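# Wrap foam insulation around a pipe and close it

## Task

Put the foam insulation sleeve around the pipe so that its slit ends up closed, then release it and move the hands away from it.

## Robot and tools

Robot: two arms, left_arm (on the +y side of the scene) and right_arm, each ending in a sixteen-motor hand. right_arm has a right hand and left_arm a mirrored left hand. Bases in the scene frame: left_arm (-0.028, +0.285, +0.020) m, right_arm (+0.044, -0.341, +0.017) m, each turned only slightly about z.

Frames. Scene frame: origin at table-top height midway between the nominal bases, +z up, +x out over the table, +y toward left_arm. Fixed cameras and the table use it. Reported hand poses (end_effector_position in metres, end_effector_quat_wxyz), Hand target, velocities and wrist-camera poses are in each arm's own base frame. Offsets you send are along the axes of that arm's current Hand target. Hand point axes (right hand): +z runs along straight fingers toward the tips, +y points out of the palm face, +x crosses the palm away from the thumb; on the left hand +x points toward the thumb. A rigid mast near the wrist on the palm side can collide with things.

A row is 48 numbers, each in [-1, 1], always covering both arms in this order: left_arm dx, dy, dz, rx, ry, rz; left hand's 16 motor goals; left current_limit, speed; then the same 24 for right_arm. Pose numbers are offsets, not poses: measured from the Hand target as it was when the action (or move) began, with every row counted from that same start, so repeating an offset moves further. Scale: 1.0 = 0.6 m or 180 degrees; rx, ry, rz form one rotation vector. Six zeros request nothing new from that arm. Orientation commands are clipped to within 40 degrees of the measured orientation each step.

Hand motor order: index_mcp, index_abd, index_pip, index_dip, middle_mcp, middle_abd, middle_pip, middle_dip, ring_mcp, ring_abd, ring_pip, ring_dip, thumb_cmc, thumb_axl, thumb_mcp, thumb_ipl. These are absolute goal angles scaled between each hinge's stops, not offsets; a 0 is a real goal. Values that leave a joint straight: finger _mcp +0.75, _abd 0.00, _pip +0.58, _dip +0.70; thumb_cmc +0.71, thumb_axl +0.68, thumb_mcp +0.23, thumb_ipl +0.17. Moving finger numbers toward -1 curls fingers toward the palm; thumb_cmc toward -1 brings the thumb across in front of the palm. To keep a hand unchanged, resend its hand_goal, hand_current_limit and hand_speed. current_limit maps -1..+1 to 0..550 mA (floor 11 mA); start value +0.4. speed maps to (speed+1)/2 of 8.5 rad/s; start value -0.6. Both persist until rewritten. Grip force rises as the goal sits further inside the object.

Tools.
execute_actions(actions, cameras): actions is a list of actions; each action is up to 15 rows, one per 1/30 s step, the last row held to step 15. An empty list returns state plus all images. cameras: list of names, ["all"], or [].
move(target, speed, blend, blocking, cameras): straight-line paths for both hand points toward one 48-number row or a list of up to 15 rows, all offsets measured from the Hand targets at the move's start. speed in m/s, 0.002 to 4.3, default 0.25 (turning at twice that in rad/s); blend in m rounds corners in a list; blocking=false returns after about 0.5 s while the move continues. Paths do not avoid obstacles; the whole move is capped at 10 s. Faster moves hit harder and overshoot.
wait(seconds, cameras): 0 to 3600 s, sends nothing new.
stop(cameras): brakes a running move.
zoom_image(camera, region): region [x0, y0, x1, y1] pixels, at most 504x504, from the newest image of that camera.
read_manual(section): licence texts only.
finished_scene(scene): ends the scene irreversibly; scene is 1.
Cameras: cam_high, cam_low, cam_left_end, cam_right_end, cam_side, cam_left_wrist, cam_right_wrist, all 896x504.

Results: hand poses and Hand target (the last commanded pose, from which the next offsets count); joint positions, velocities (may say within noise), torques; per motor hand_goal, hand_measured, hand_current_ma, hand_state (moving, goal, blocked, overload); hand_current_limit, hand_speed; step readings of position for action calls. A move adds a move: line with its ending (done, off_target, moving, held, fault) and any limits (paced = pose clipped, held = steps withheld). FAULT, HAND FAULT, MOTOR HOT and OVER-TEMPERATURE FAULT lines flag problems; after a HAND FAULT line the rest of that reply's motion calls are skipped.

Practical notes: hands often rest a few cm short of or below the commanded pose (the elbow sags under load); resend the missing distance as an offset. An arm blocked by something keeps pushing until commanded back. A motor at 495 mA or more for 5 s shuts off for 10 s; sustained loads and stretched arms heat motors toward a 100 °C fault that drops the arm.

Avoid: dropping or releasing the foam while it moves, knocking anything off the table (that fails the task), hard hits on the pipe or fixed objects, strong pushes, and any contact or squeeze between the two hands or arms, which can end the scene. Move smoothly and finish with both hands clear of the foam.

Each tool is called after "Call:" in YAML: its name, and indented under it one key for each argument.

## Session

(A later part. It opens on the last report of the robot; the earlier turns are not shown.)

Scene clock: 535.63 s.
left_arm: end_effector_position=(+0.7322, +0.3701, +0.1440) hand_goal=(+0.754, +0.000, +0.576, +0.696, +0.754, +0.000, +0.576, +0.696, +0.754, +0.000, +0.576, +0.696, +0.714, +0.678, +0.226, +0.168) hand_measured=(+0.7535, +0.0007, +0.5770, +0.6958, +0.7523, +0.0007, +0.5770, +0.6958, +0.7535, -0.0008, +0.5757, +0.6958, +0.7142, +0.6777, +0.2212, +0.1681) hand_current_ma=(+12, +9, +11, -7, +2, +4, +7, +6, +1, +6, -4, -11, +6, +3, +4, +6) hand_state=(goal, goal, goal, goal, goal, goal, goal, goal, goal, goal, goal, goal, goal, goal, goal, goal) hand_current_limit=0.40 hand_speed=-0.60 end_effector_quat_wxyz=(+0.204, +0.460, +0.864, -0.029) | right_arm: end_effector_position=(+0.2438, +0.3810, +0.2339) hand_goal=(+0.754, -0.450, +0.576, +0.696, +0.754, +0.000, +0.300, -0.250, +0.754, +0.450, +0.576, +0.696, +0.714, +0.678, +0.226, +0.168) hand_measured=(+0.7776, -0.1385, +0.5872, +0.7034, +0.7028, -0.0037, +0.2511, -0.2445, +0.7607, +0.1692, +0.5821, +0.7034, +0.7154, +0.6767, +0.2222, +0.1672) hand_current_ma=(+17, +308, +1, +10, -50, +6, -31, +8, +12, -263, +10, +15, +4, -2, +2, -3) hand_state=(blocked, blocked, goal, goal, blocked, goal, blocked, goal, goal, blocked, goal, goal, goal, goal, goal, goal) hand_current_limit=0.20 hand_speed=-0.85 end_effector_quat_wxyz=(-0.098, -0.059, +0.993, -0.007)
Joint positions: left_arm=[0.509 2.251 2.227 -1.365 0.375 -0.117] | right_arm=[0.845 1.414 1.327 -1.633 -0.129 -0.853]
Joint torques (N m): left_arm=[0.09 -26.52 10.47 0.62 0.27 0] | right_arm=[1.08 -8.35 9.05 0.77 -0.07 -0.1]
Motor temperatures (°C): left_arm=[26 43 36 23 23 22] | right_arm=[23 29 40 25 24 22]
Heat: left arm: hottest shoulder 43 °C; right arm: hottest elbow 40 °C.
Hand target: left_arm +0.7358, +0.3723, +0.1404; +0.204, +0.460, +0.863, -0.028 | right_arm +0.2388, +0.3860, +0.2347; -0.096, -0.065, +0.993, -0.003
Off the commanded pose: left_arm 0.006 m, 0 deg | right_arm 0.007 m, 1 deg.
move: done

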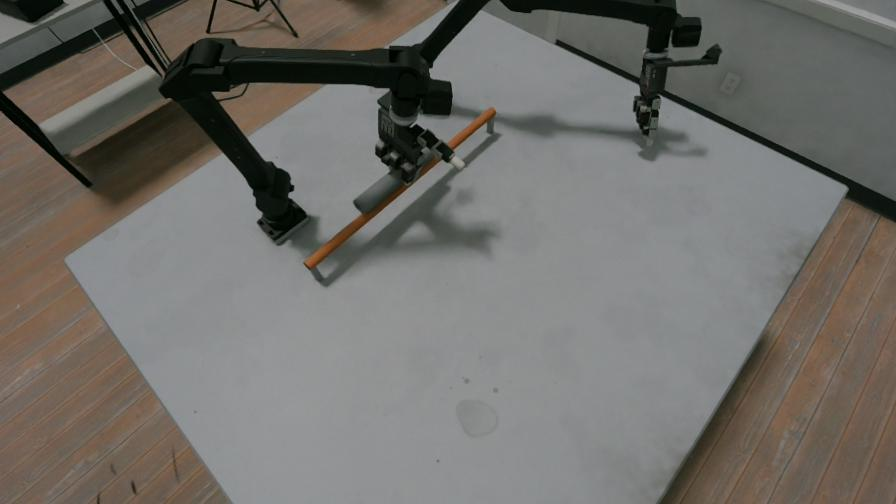

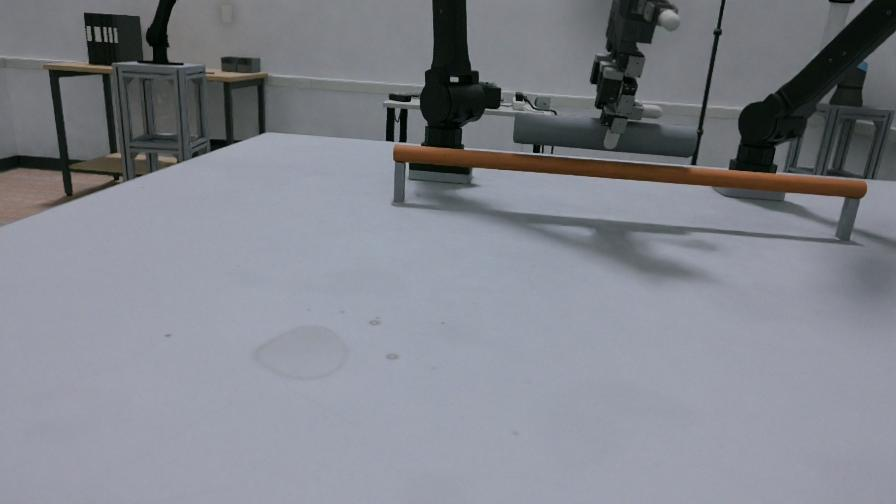

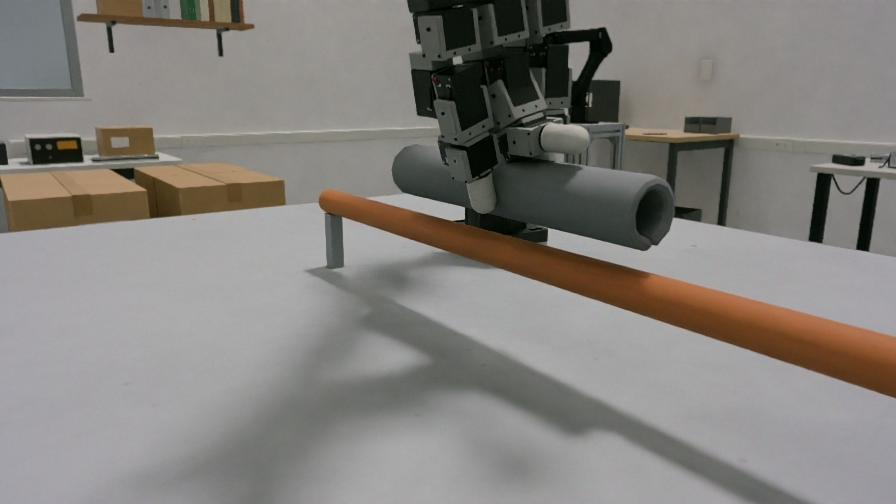

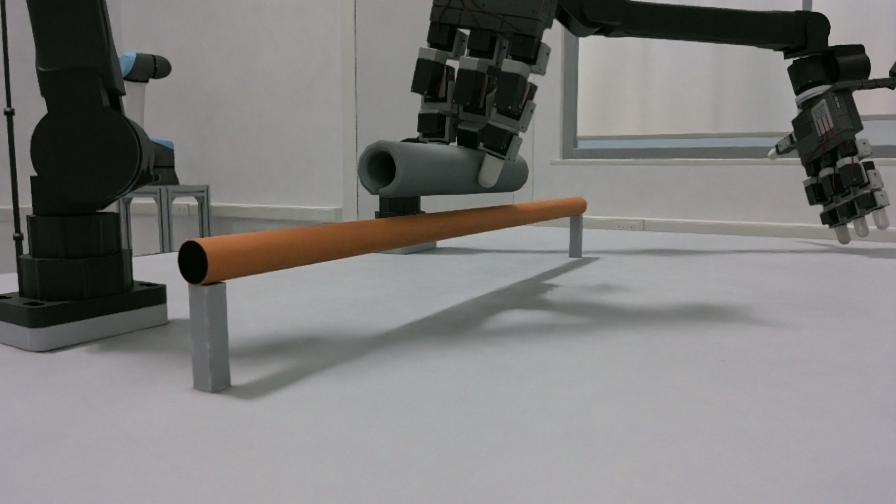

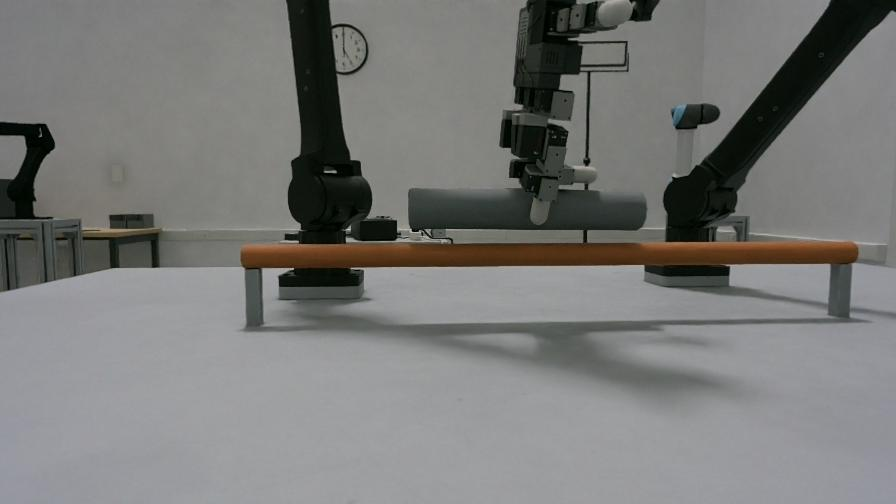

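Call:
zoom_image:
  camera: "cam_right_end"
  region: [345, 125, 445, 215]

Call:
zoom_image:
  camera: "cam_left_end"
  region: [600, 150, 720, 290]

Scaled by 5.040 from the camera's image (finer frame: 1280x720).

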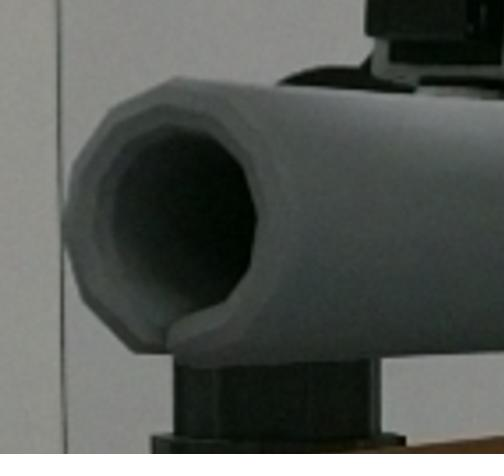

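Scaled by 3.600 from the camera's image (finer frame: 1280x720).

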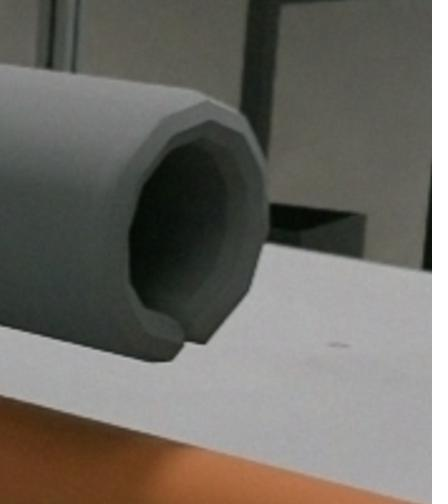

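Call:
move:
  target: [0,0,0,0,0,0,0.754,0,0.576,0.696,0.754,0,0.576,0.696,0.754,0,0.576,0.696,0.714,0.678,0.226,0.168,0.4,-0.6,-0.005,0.0,0.0285,0,0.0,0,0.754,-0.45,0.576,0.696,0.754,0,0.3,-0.25,0.754,0.45,0.576,0.696,0.714,0.678,0.226,0.168,0.2,-0.85]
  speed: 0.04
  cameras: ["cam_high","cam_low","cam_left_end","cam_right_end","cam_side"]

Call:
zoom_image:
  camera: "cam_left_end"
  region: [380, 110, 720, 340]

Call:
zoom_image:
  camera: "cam_right_end"
  region: [330, 120, 550, 260]

Scene clock: 558.60 s.
left_arm: end_effector_position=(+0.7322, +0.3701, +0.1440) hand_goal=(+0.754, +0.000, +0.576, +0.696, +0.754, +0.000, +0.576, +0.696, +0.754, +0.000, +0.576, +0.696, +0.714, +0.678, +0.226, +0.168) hand_measured=(+0.7535, +0.0007, +0.5770, +0.6958, +0.7523, +0.0007, +0.5770, +0.6958, +0.7535, -0.0008, +0.5770, +0.6958, +0.7142, +0.6767, +0.2212, +0.1672) hand_current_ma=(+5, +6, +7, -7, -2, +5, +6, +2, +4, +9, +4, -7, +3, -4, +5, +5) hand_state=(goal, goal, goal, goal, goal, goal, goal, goal, goal, goal, goal, goal, goal, goal, goal, goal) hand_current_limit=0.40 hand_speed=-0.60 end_effector_quat_wxyz=(+0.204, +0.460, +0.864, -0.029) | right_arm: end_effector_position=(+0.2432, +0.3808, +0.2186) hand_goal=(+0.754, -0.450, +0.576, +0.696, +0.754, +0.000, +0.300, -0.250, +0.754, +0.450, +0.576, +0.696, +0.714, +0.678, +0.226, +0.168) hand_measured=(+0.7776, -0.1385, +0.5885, +0.7034, +0.7040, -0.0023, +0.2511, -0.2445, +0.7607, +0.1692, +0.5821, +0.7047, +0.7142, +0.6777, +0.2222, +0.1681) hand_current_ma=(+14, +313, +0, +12, -51, +2, -38, +10, +9, -260, +10, +11, +0, -2, +7, -1) hand_state=(blocked, blocked, goal, goal, blocked, goal, blocked, goal, goal, blocked, goal, goal, goal, goal, goal, goal) hand_current_limit=0.20 hand_speed=-0.85 end_effector_quat_wxyz=(-0.097, -0.059, +0.994, -0.005)
Joint positions: left_arm=[0.509 2.251 2.227 -1.365 0.375 -0.117] | right_arm=[0.846 1.414 1.286 -1.588 -0.129 -0.853]
Joint torques (N m): left_arm=[-0.03 -26.64 10.47 0.61 0.27 0] | right_arm=[1.03 -8 8.96 0.72 -0.07 -0.1]
Heat: left arm: hottest shoulder 43 °C; right arm: hottest elbow 39 °C.
Hand target: left_arm +0.7358, +0.3723, +0.1404; +0.204, +0.460, +0.863, -0.028 | right_arm +0.2384, +0.3861, +0.2173; -0.096, -0.065, +0.993, -0.003
Off the commanded pose: left_arm 0.006 m, 0 deg | right_arm 0.007 m, 1 deg.
move: done

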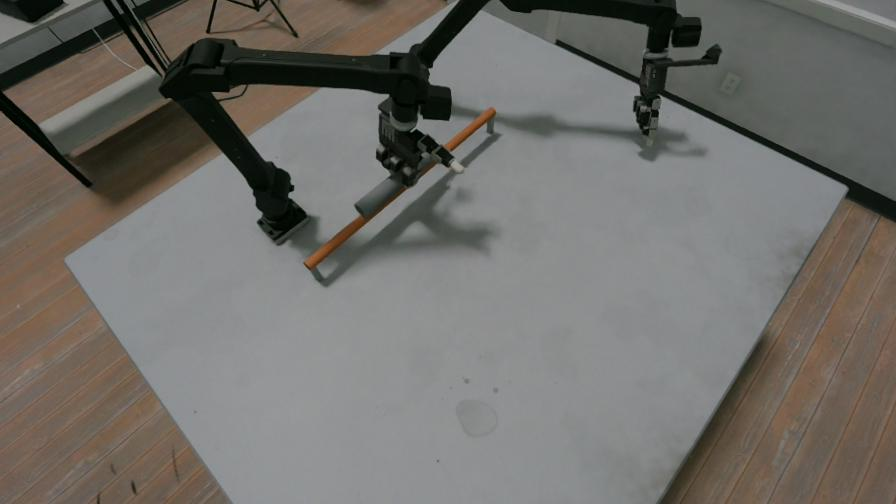

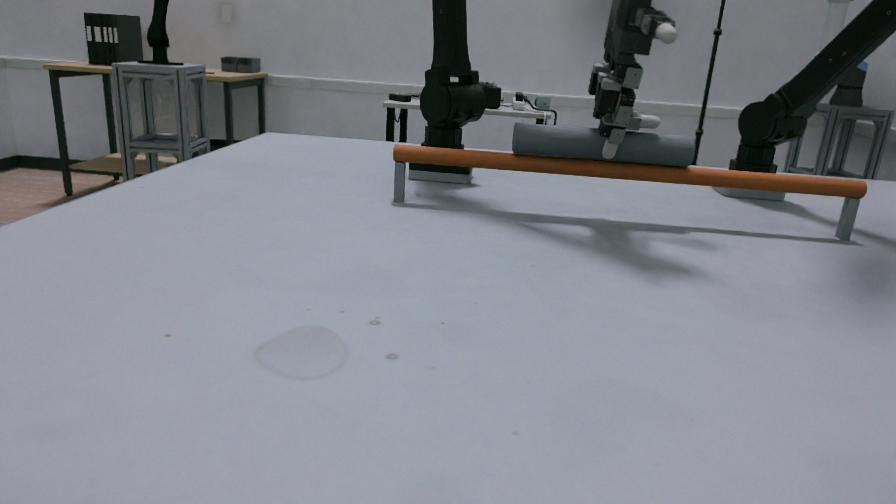

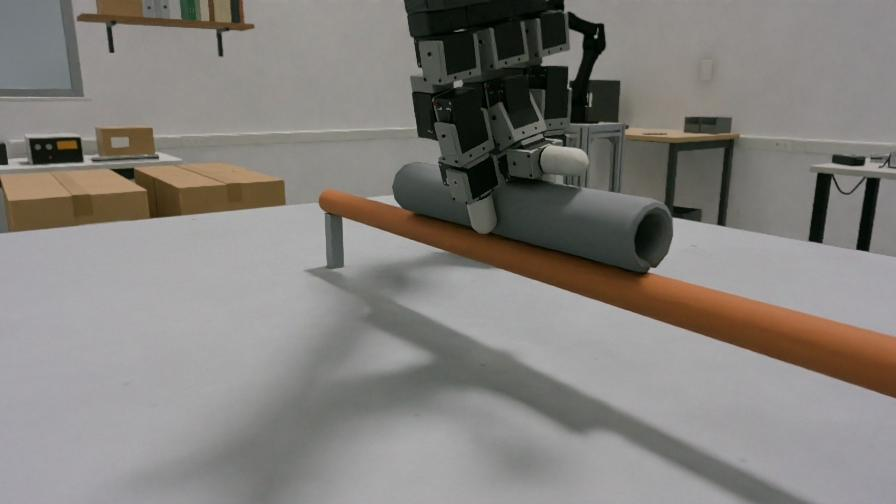

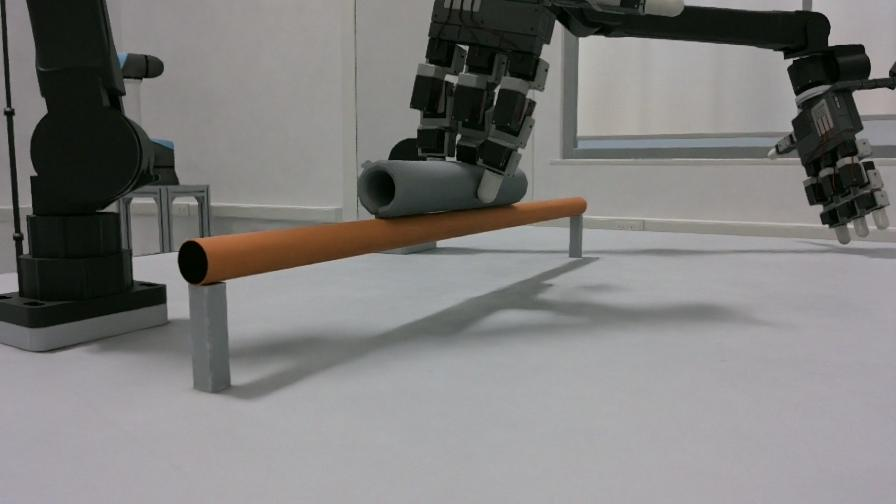

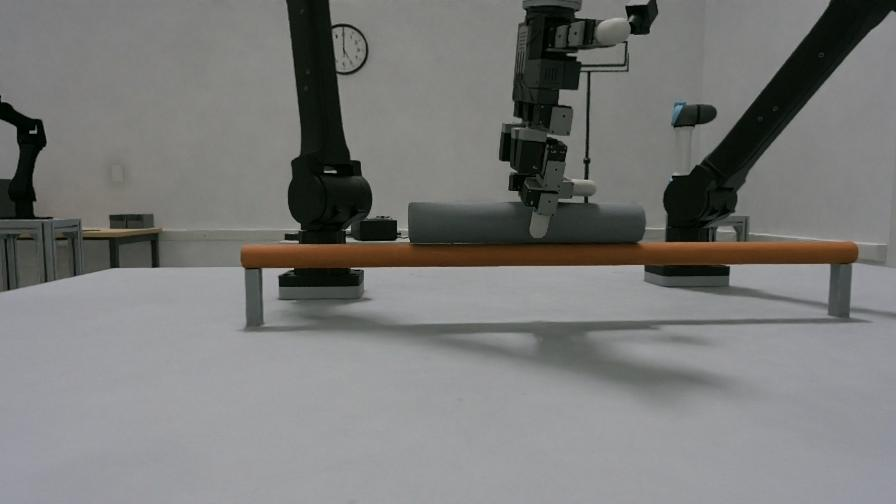

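Scaled by 1.482 from the camera's image (finer frame: 1280x720).

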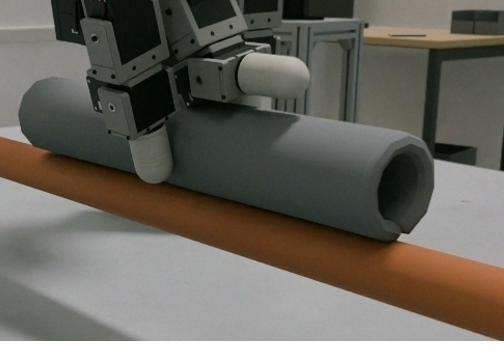

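Scaled by 2.291 from the camera's image (finer frame: 1280x720).

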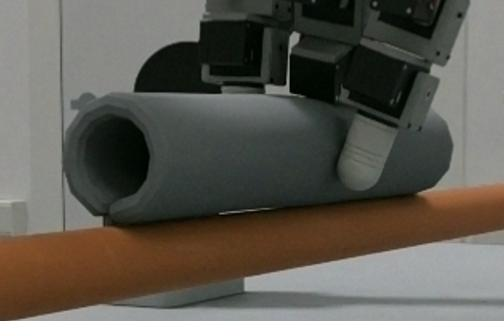

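Call:
move:
  target: [0,0,0,0,0,0,0.754,0,0.576,0.696,0.754,0,0.576,0.696,0.754,0,0.576,0.696,0.714,0.678,0.226,0.168,0.4,-0.6,-0.003,0.0,0.017,0,0.0,0,0.754,-0.45,0.576,0.696,0.754,0,0.3,-0.25,0.754,0.45,0.576,0.696,0.714,0.678,0.226,0.168,0.2,-0.85]
  speed: 0.04
  cameras: ["cam_high","cam_low","cam_left_end","cam_right_end","cam_side"]

Call:
zoom_image:
  camera: "cam_left_end"
  region: [380, 110, 720, 340]

Call:
zoom_image:
  camera: "cam_right_end"
  region: [330, 120, 550, 260]

Scene clock: 566.60 s.
left_arm: end_effector_position=(+0.7322, +0.3701, +0.1440) hand_goal=(+0.754, +0.000, +0.576, +0.696, +0.754, +0.000, +0.576, +0.696, +0.754, +0.000, +0.576, +0.696, +0.714, +0.678, +0.226, +0.168) hand_measured=(+0.7535, -0.0008, +0.5770, +0.6958, +0.7535, -0.0008, +0.5770, +0.6958, +0.7535, -0.0008, +0.5770, +0.6958, +0.7142, +0.6767, +0.2212, +0.1672) hand_current_ma=(+8, +5, +11, -12, -5, +6, +7, +7, -6, +5, +4, -10, +6, -3, +3, +11) hand_state=(goal, goal, goal, goal, goal, goal, goal, goal, goal, goal, goal, goal, goal, goal, goal, goal) hand_current_limit=0.40 hand_speed=-0.60 end_effector_quat_wxyz=(+0.204, +0.460, +0.864, -0.029) | right_arm: end_effector_position=(+0.2445, +0.3823, +0.2155) hand_goal=(+0.754, -0.450, +0.576, +0.696, +0.754, +0.000, +0.300, -0.250, +0.754, +0.450, +0.576, +0.696, +0.714, +0.678, +0.226, +0.168) hand_measured=(+0.7836, -0.1385, +0.5924, +0.7034, +0.7040, -0.0008, +0.2664, -0.2445, +0.7655, +0.1677, +0.5834, +0.7047, +0.7142, +0.6767, +0.2212, +0.1681) hand_current_ma=(+20, +315, +1, +9, -53, +0, -18, +8, +11, -255, +9, +12, +2, +2, +6, +2) hand_state=(blocked, blocked, goal, goal, blocked, goal, blocked, goal, goal, blocked, goal, goal, goal, goal, goal, goal) hand_current_limit=0.20 hand_speed=-0.85 end_effector_quat_wxyz=(-0.093, -0.059, +0.994, -0.002)
Joint positions: left_arm=[0.509 2.251 2.227 -1.365 0.375 -0.117] | right_arm=[0.846 1.414 1.277 -1.569 -0.129 -0.853]
Joint torques (N m): left_arm=[0.15 -26.52 10.47 0.66 0.28 0] | right_arm=[1.14 -7.77 7.9 1.1 -0.06 -0.1]
Heat: left arm: hottest shoulder 43 °C; right arm: hottest elbow 39 °C.
Hand target: left_arm +0.7358, +0.3723, +0.1404; +0.204, +0.460, +0.863, -0.028 | right_arm +0.2383, +0.3862, +0.2069; -0.096, -0.065, +0.993, -0.003
Off the commanded pose: left_arm 0.006 m, 0 deg | right_arm 0.011 m, 1 deg.
move: off_target (right_arm)

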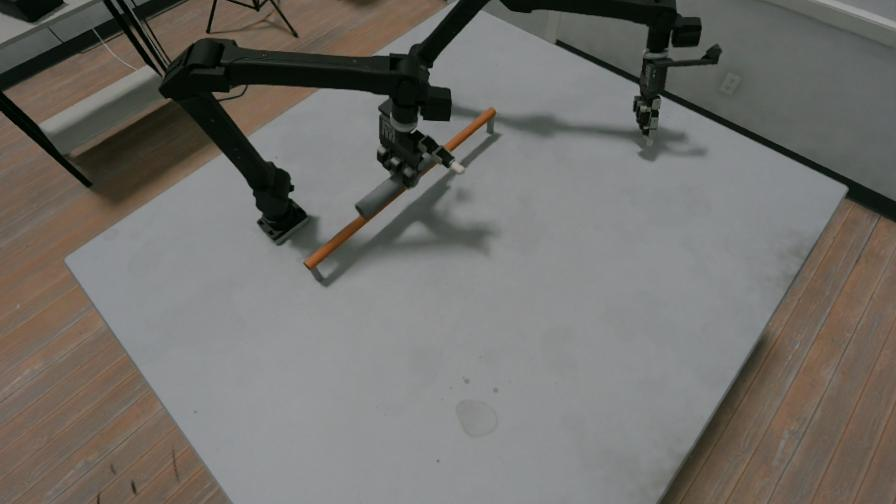

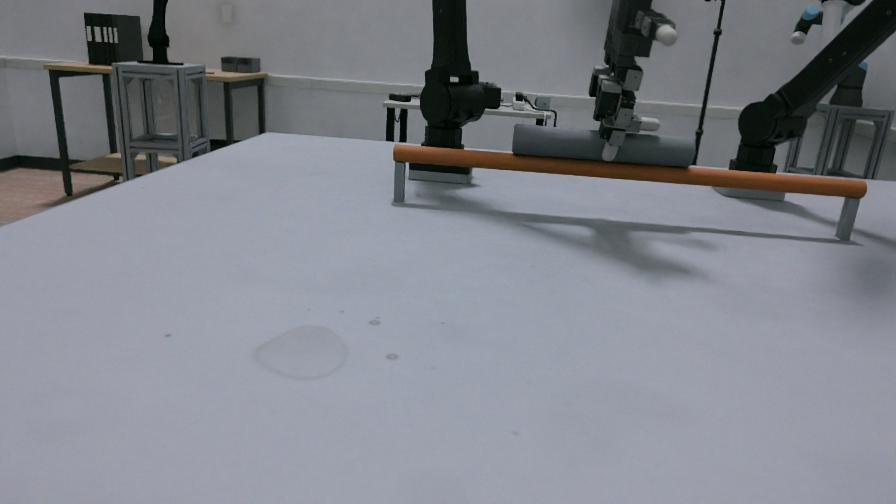

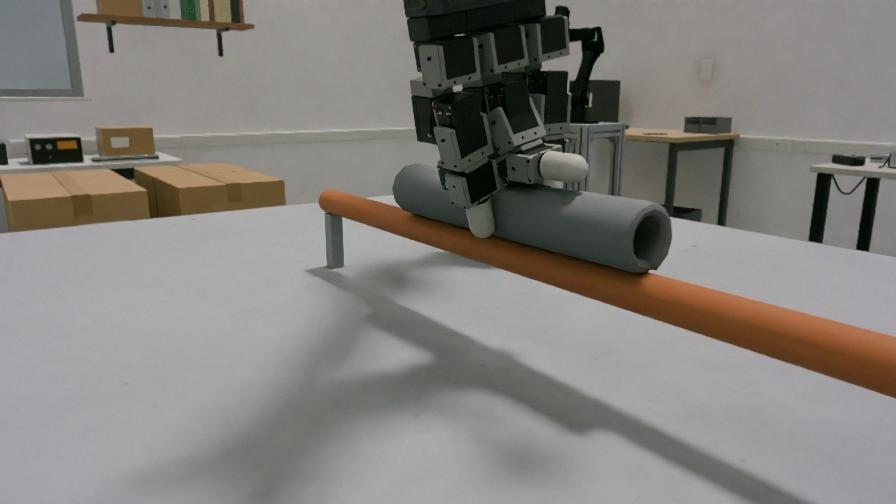

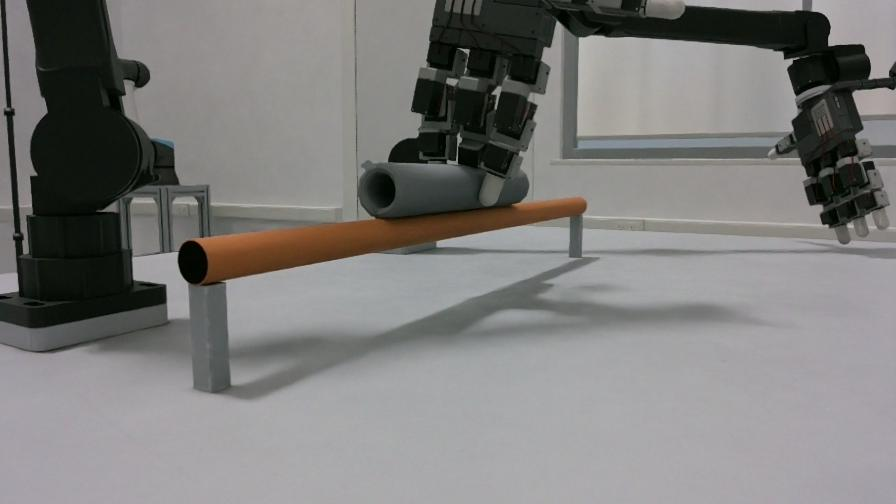

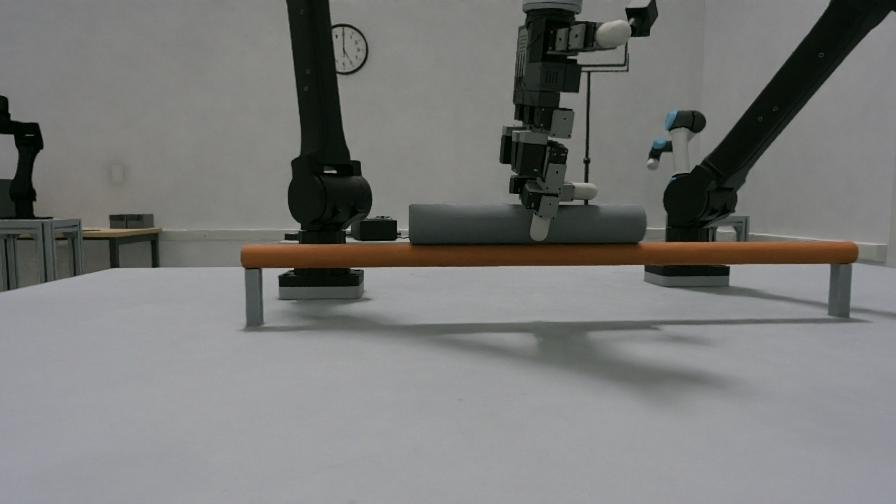

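Scaled by 1.482 from the camera's image (finer frame: 1280x720).

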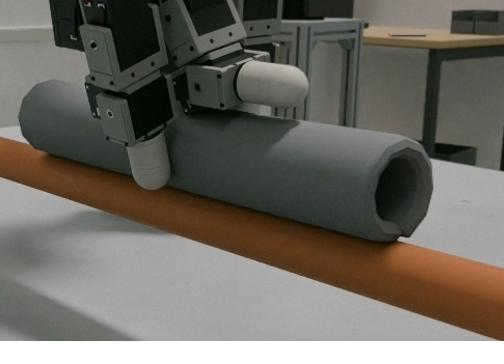

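Scaled by 2.291 from the camera's image (finer frame: 1280x720).

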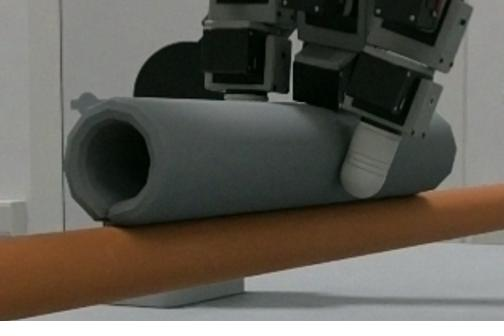

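Call:
move:
  target: [0,0,0,0,0,0,0.754,0,0.576,0.696,0.754,0,0.576,0.696,0.754,0,0.576,0.696,0.714,0.678,0.226,0.168,0.4,-0.6,0.0,0.0,-0.012,0,0.0,0,0.754,-0.22,0.576,0.696,0.754,0,-0.737,-0.609,0.754,0.25,0.576,0.696,0.714,0.678,0.226,0.168,0.2,-0.8]
  speed: 0.04
  cameras: ["cam_high","cam_left_end","cam_right_end","cam_side"]

Call:
zoom_image:
  camera: "cam_left_end"
  region: [380, 110, 720, 340]

Call:
zoom_image:
  camera: "cam_right_end"
  region: [330, 120, 550, 260]

Scene clock: 608.57 s.
left_arm: end_effector_position=(+0.7322, +0.3701, +0.1440) hand_goal=(+0.754, +0.000, +0.576, +0.696, +0.754, +0.000, +0.576, +0.696, +0.754, +0.000, +0.576, +0.696, +0.714, +0.678, +0.226, +0.168) hand_measured=(+0.7535, +0.0007, +0.5770, +0.6958, +0.7535, +0.0007, +0.5770, +0.6958, +0.7535, +0.0007, +0.5770, +0.6958, +0.7142, +0.6777, +0.2212, +0.1681) hand_current_ma=(+5, +6, +14, -8, -4, +5, +4, +5, +1, +5, +0, -8, +3, +1, +5, +5) hand_state=(goal, goal, goal, goal, goal, goal, goal, goal, goal, goal, goal, goal, goal, goal, goal, goal) hand_current_limit=0.40 hand_speed=-0.60 end_effector_quat_wxyz=(+0.204, +0.460, +0.864, -0.029) | right_arm: end_effector_position=(+0.2445, +0.3823, +0.2155) hand_goal=(+0.754, -0.220, +0.576, +0.696, +0.754, +0.000, -0.736, -0.608, +0.754, +0.250, +0.576, +0.696, +0.714, +0.678, +0.226, +0.168) hand_measured=(+0.7800, -0.1253, +0.5924, +0.7034, +0.7607, -0.0008, -0.7228, -0.6038, +0.7619, +0.1501, +0.5834, +0.7034, +0.7142, +0.6777, +0.2222, +0.1672) hand_current_ma=(+17, +59, +1, +10, -4, +4, +7, +9, +13, -51, +10, +14, +0, -4, +3, -5) hand_state=(blocked, blocked, goal, goal, goal, goal, goal, goal, goal, blocked, goal, goal, goal, goal, goal, goal) hand_current_limit=0.20 hand_speed=-0.80 end_effector_quat_wxyz=(-0.093, -0.059, +0.994, -0.002)
Joint positions: left_arm=[0.509 2.251 2.227 -1.365 0.375 -0.117] | right_arm=[0.846 1.414 1.277 -1.569 -0.129 -0.853]
Joint torques (N m): left_arm=[-0.09 -26.46 10.52 0.62 0.26 0] | right_arm=[0.91 -7.77 9.28 0.32 -0.05 -0.12]
Motor temperatures (°C): left_arm=[25 44 37 23 23 22] | right_arm=[23 29 35 25 24 22]
Heat: left arm: hottest shoulder 44 °C; right arm: hottest elbow 35 °C.
Hand target: left_arm +0.7358, +0.3723, +0.1404; +0.204, +0.460, +0.863, -0.028 | right_arm +0.2397, +0.3863, +0.2140; -0.096, -0.065, +0.993, -0.003
Off the commanded pose: left_arm 0.006 m, 0 deg | right_arm 0.006 m, 1 deg.
move: done

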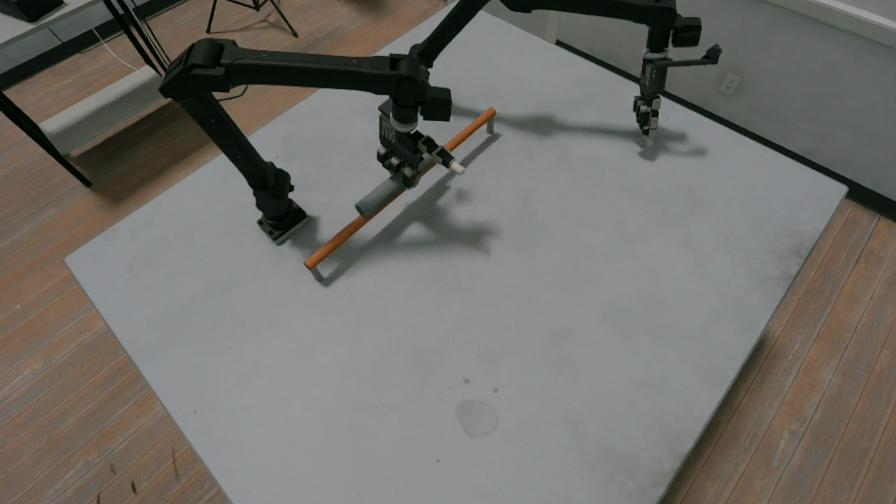

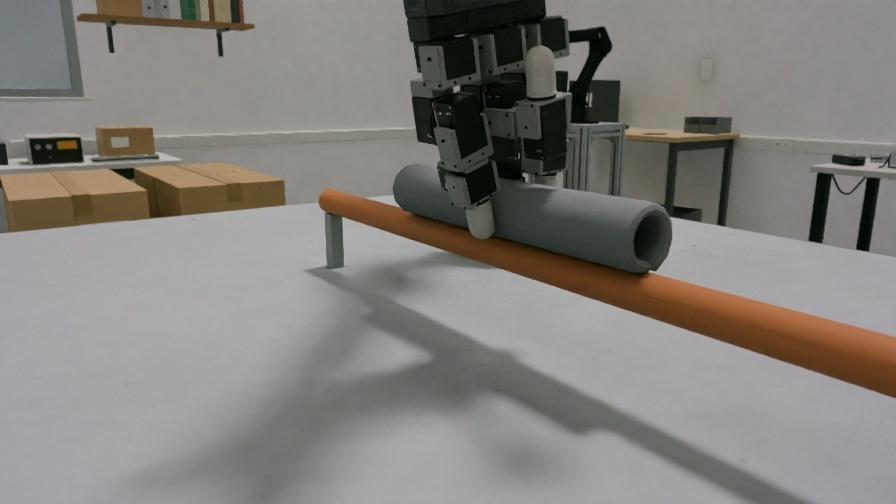

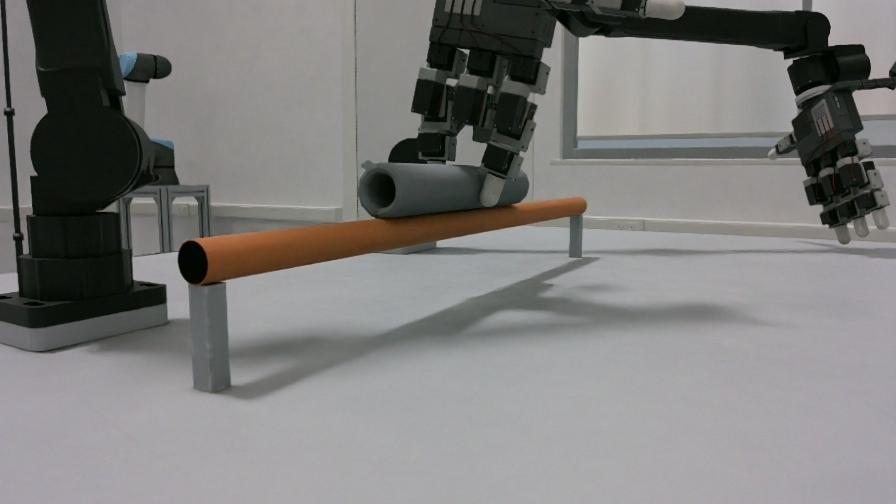

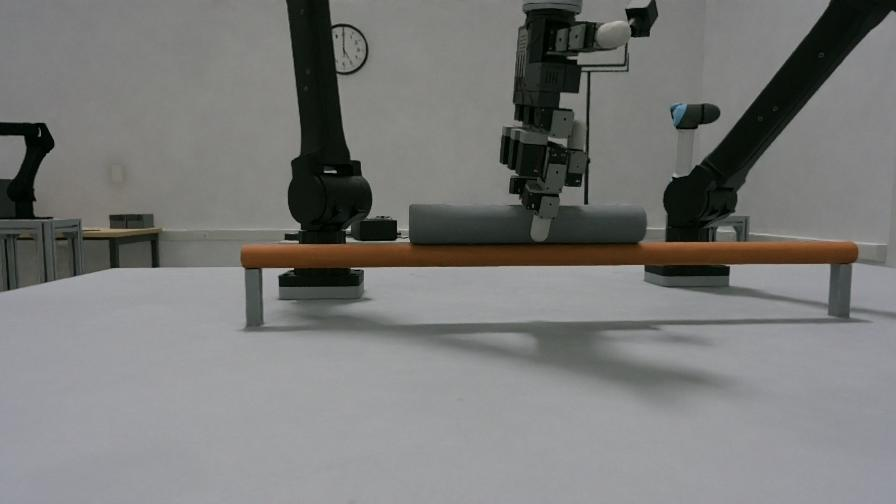

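Scaled by 1.482 from the camera's image (finer frame: 1280x720).

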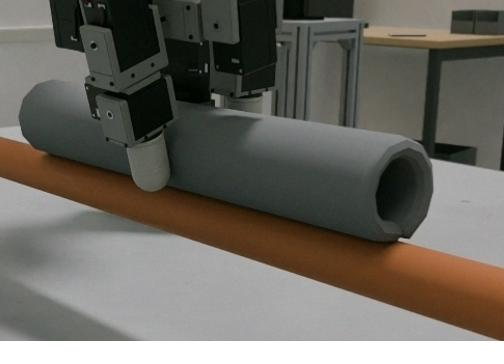

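Scaled by 2.291 from the camera's image (finer frame: 1280x720).

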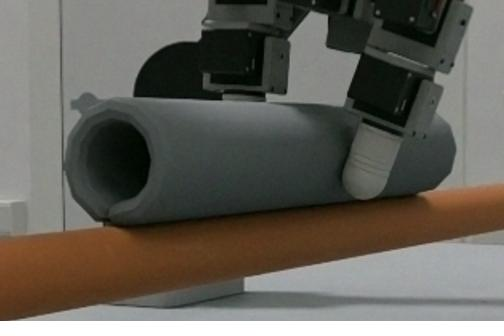

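Call:
move:
  target: [0,0,0,0,0,0,0.754,0,0.576,0.696,0.754,0,0.576,0.696,0.754,0,0.576,0.696,0.714,0.678,0.226,0.168,0.4,-0.6,-0.0045,0.0,0.025,0,0.0,0,0.754,-0.16,0.576,0.696,0.754,0,-0.737,-0.609,0.754,0.18,0.576,0.696,0.714,0.678,0.226,0.168,0.2,-0.8]
  speed: 0.04
  cameras: ["cam_high","cam_left_end","cam_right_end","cam_side"]

Call:
zoom_image:
  camera: "cam_left_end"
  region: [380, 110, 720, 340]

Call:
zoom_image:
  camera: "cam_right_end"
  region: [330, 120, 550, 260]

Scene clock: 615.43 s.
left_arm: end_effector_position=(+0.7322, +0.3701, +0.1440) hand_goal=(+0.754, +0.000, +0.576, +0.696, +0.754, +0.000, +0.576, +0.696, +0.754, +0.000, +0.576, +0.696, +0.714, +0.678, +0.226, +0.168) hand_measured=(+0.7535, +0.0007, +0.5770, +0.6958, +0.7535, +0.0007, +0.5770, +0.6958, +0.7535, +0.0007, +0.5770, +0.6971, +0.7142, +0.6777, +0.2212, +0.1672) hand_current_ma=(+5, +13, +7, -5, -4, +4, +6, +8, -2, +9, +2, -7, +5, -4, +3, +9) hand_state=(goal, goal, goal, goal, goal, goal, goal, goal, goal, goal, goal, goal, goal, goal, goal, goal) hand_current_limit=0.40 hand_speed=-0.60 end_effector_quat_wxyz=(+0.204, +0.460, +0.864, -0.029) | right_arm: end_effector_position=(+0.2429, +0.3809, +0.2056) hand_goal=(+0.754, -0.160, +0.576, +0.696, +0.754, +0.000, -0.736, -0.608, +0.754, +0.180, +0.576, +0.696, +0.714, +0.678, +0.226, +0.168) hand_measured=(+0.7547, -0.1253, +0.5834, +0.6958, +0.7607, -0.0008, -0.7228, -0.6025, +0.7547, +0.1501, +0.5795, +0.7009, +0.7154, +0.6767, +0.2222, +0.1681) hand_current_ma=(+1, +20, -3, +11, -12, +7, +7, +7, +10, -5, +8, +10, +2, -3, +4, -6) hand_state=(goal, blocked, goal, goal, goal, goal, goal, goal, goal, blocked, goal, goal, goal, goal, goal, goal) hand_current_limit=0.20 hand_speed=-0.80 end_effector_quat_wxyz=(-0.094, -0.059, +0.994, -0.002)
Joint positions: left_arm=[0.509 2.251 2.227 -1.365 0.375 -0.117] | right_arm=[0.846 1.414 1.251 -1.545 -0.131 -0.853]
Joint torques (N m): left_arm=[0.21 -26.87 10.47 0.68 0.28 0.01] | right_arm=[0.85 -7.18 8.66 1.03 -0.01 -0.11]
Heat: left arm: hottest shoulder 44 °C; right arm: hottest elbow 35 °C.
Hand target: left_arm +0.7358, +0.3723, +0.1404; +0.204, +0.460, +0.863, -0.028 | right_arm +0.2395, +0.3865, +0.1988; -0.096, -0.065, +0.993, -0.003
Off the commanded pose: left_arm 0.006 m, 0 deg | right_arm 0.009 m, 1 deg.
move: done

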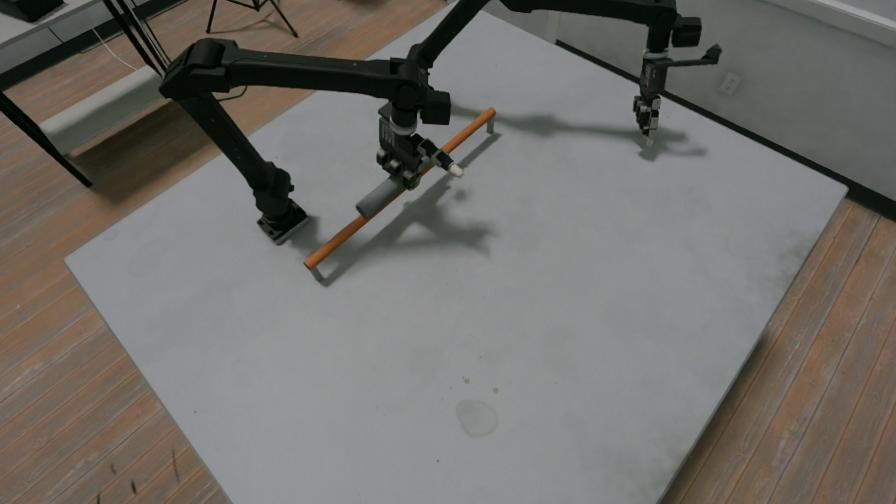

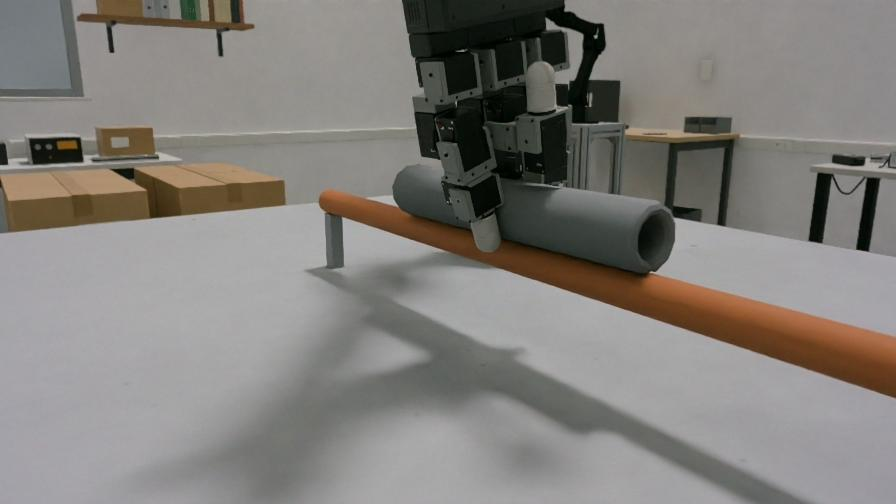

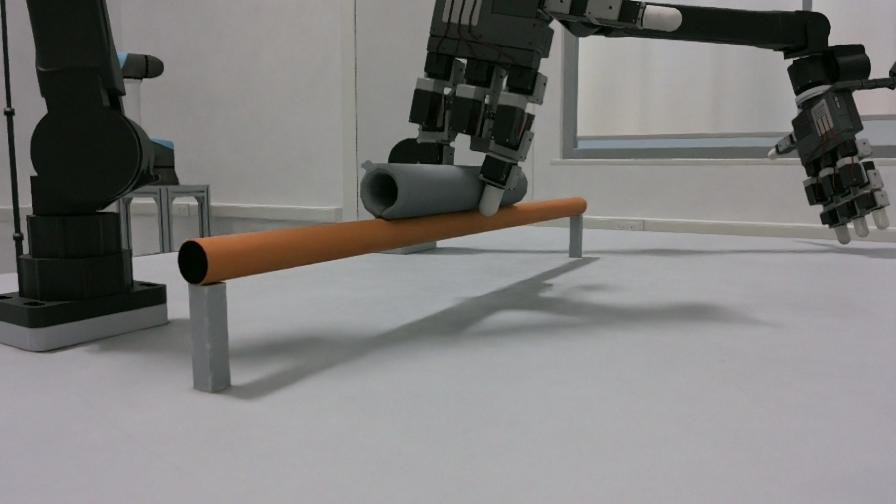

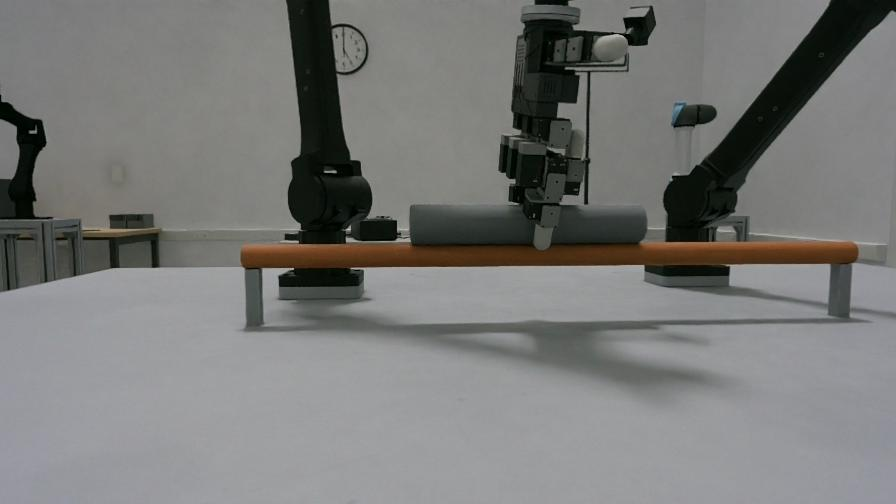

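Scaled by 1.482 from the camera's image (finer frame: 1280x720).

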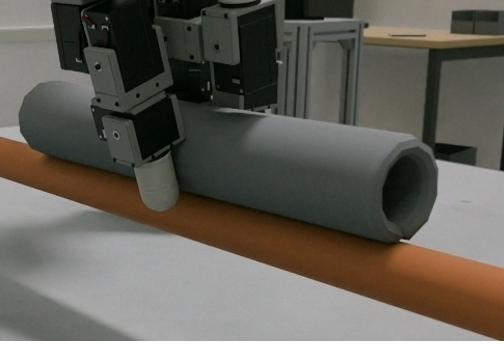

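Scaled by 2.291 from the camera's image (finer frame: 1280x720).

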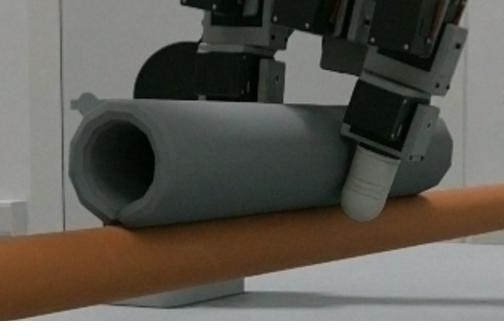

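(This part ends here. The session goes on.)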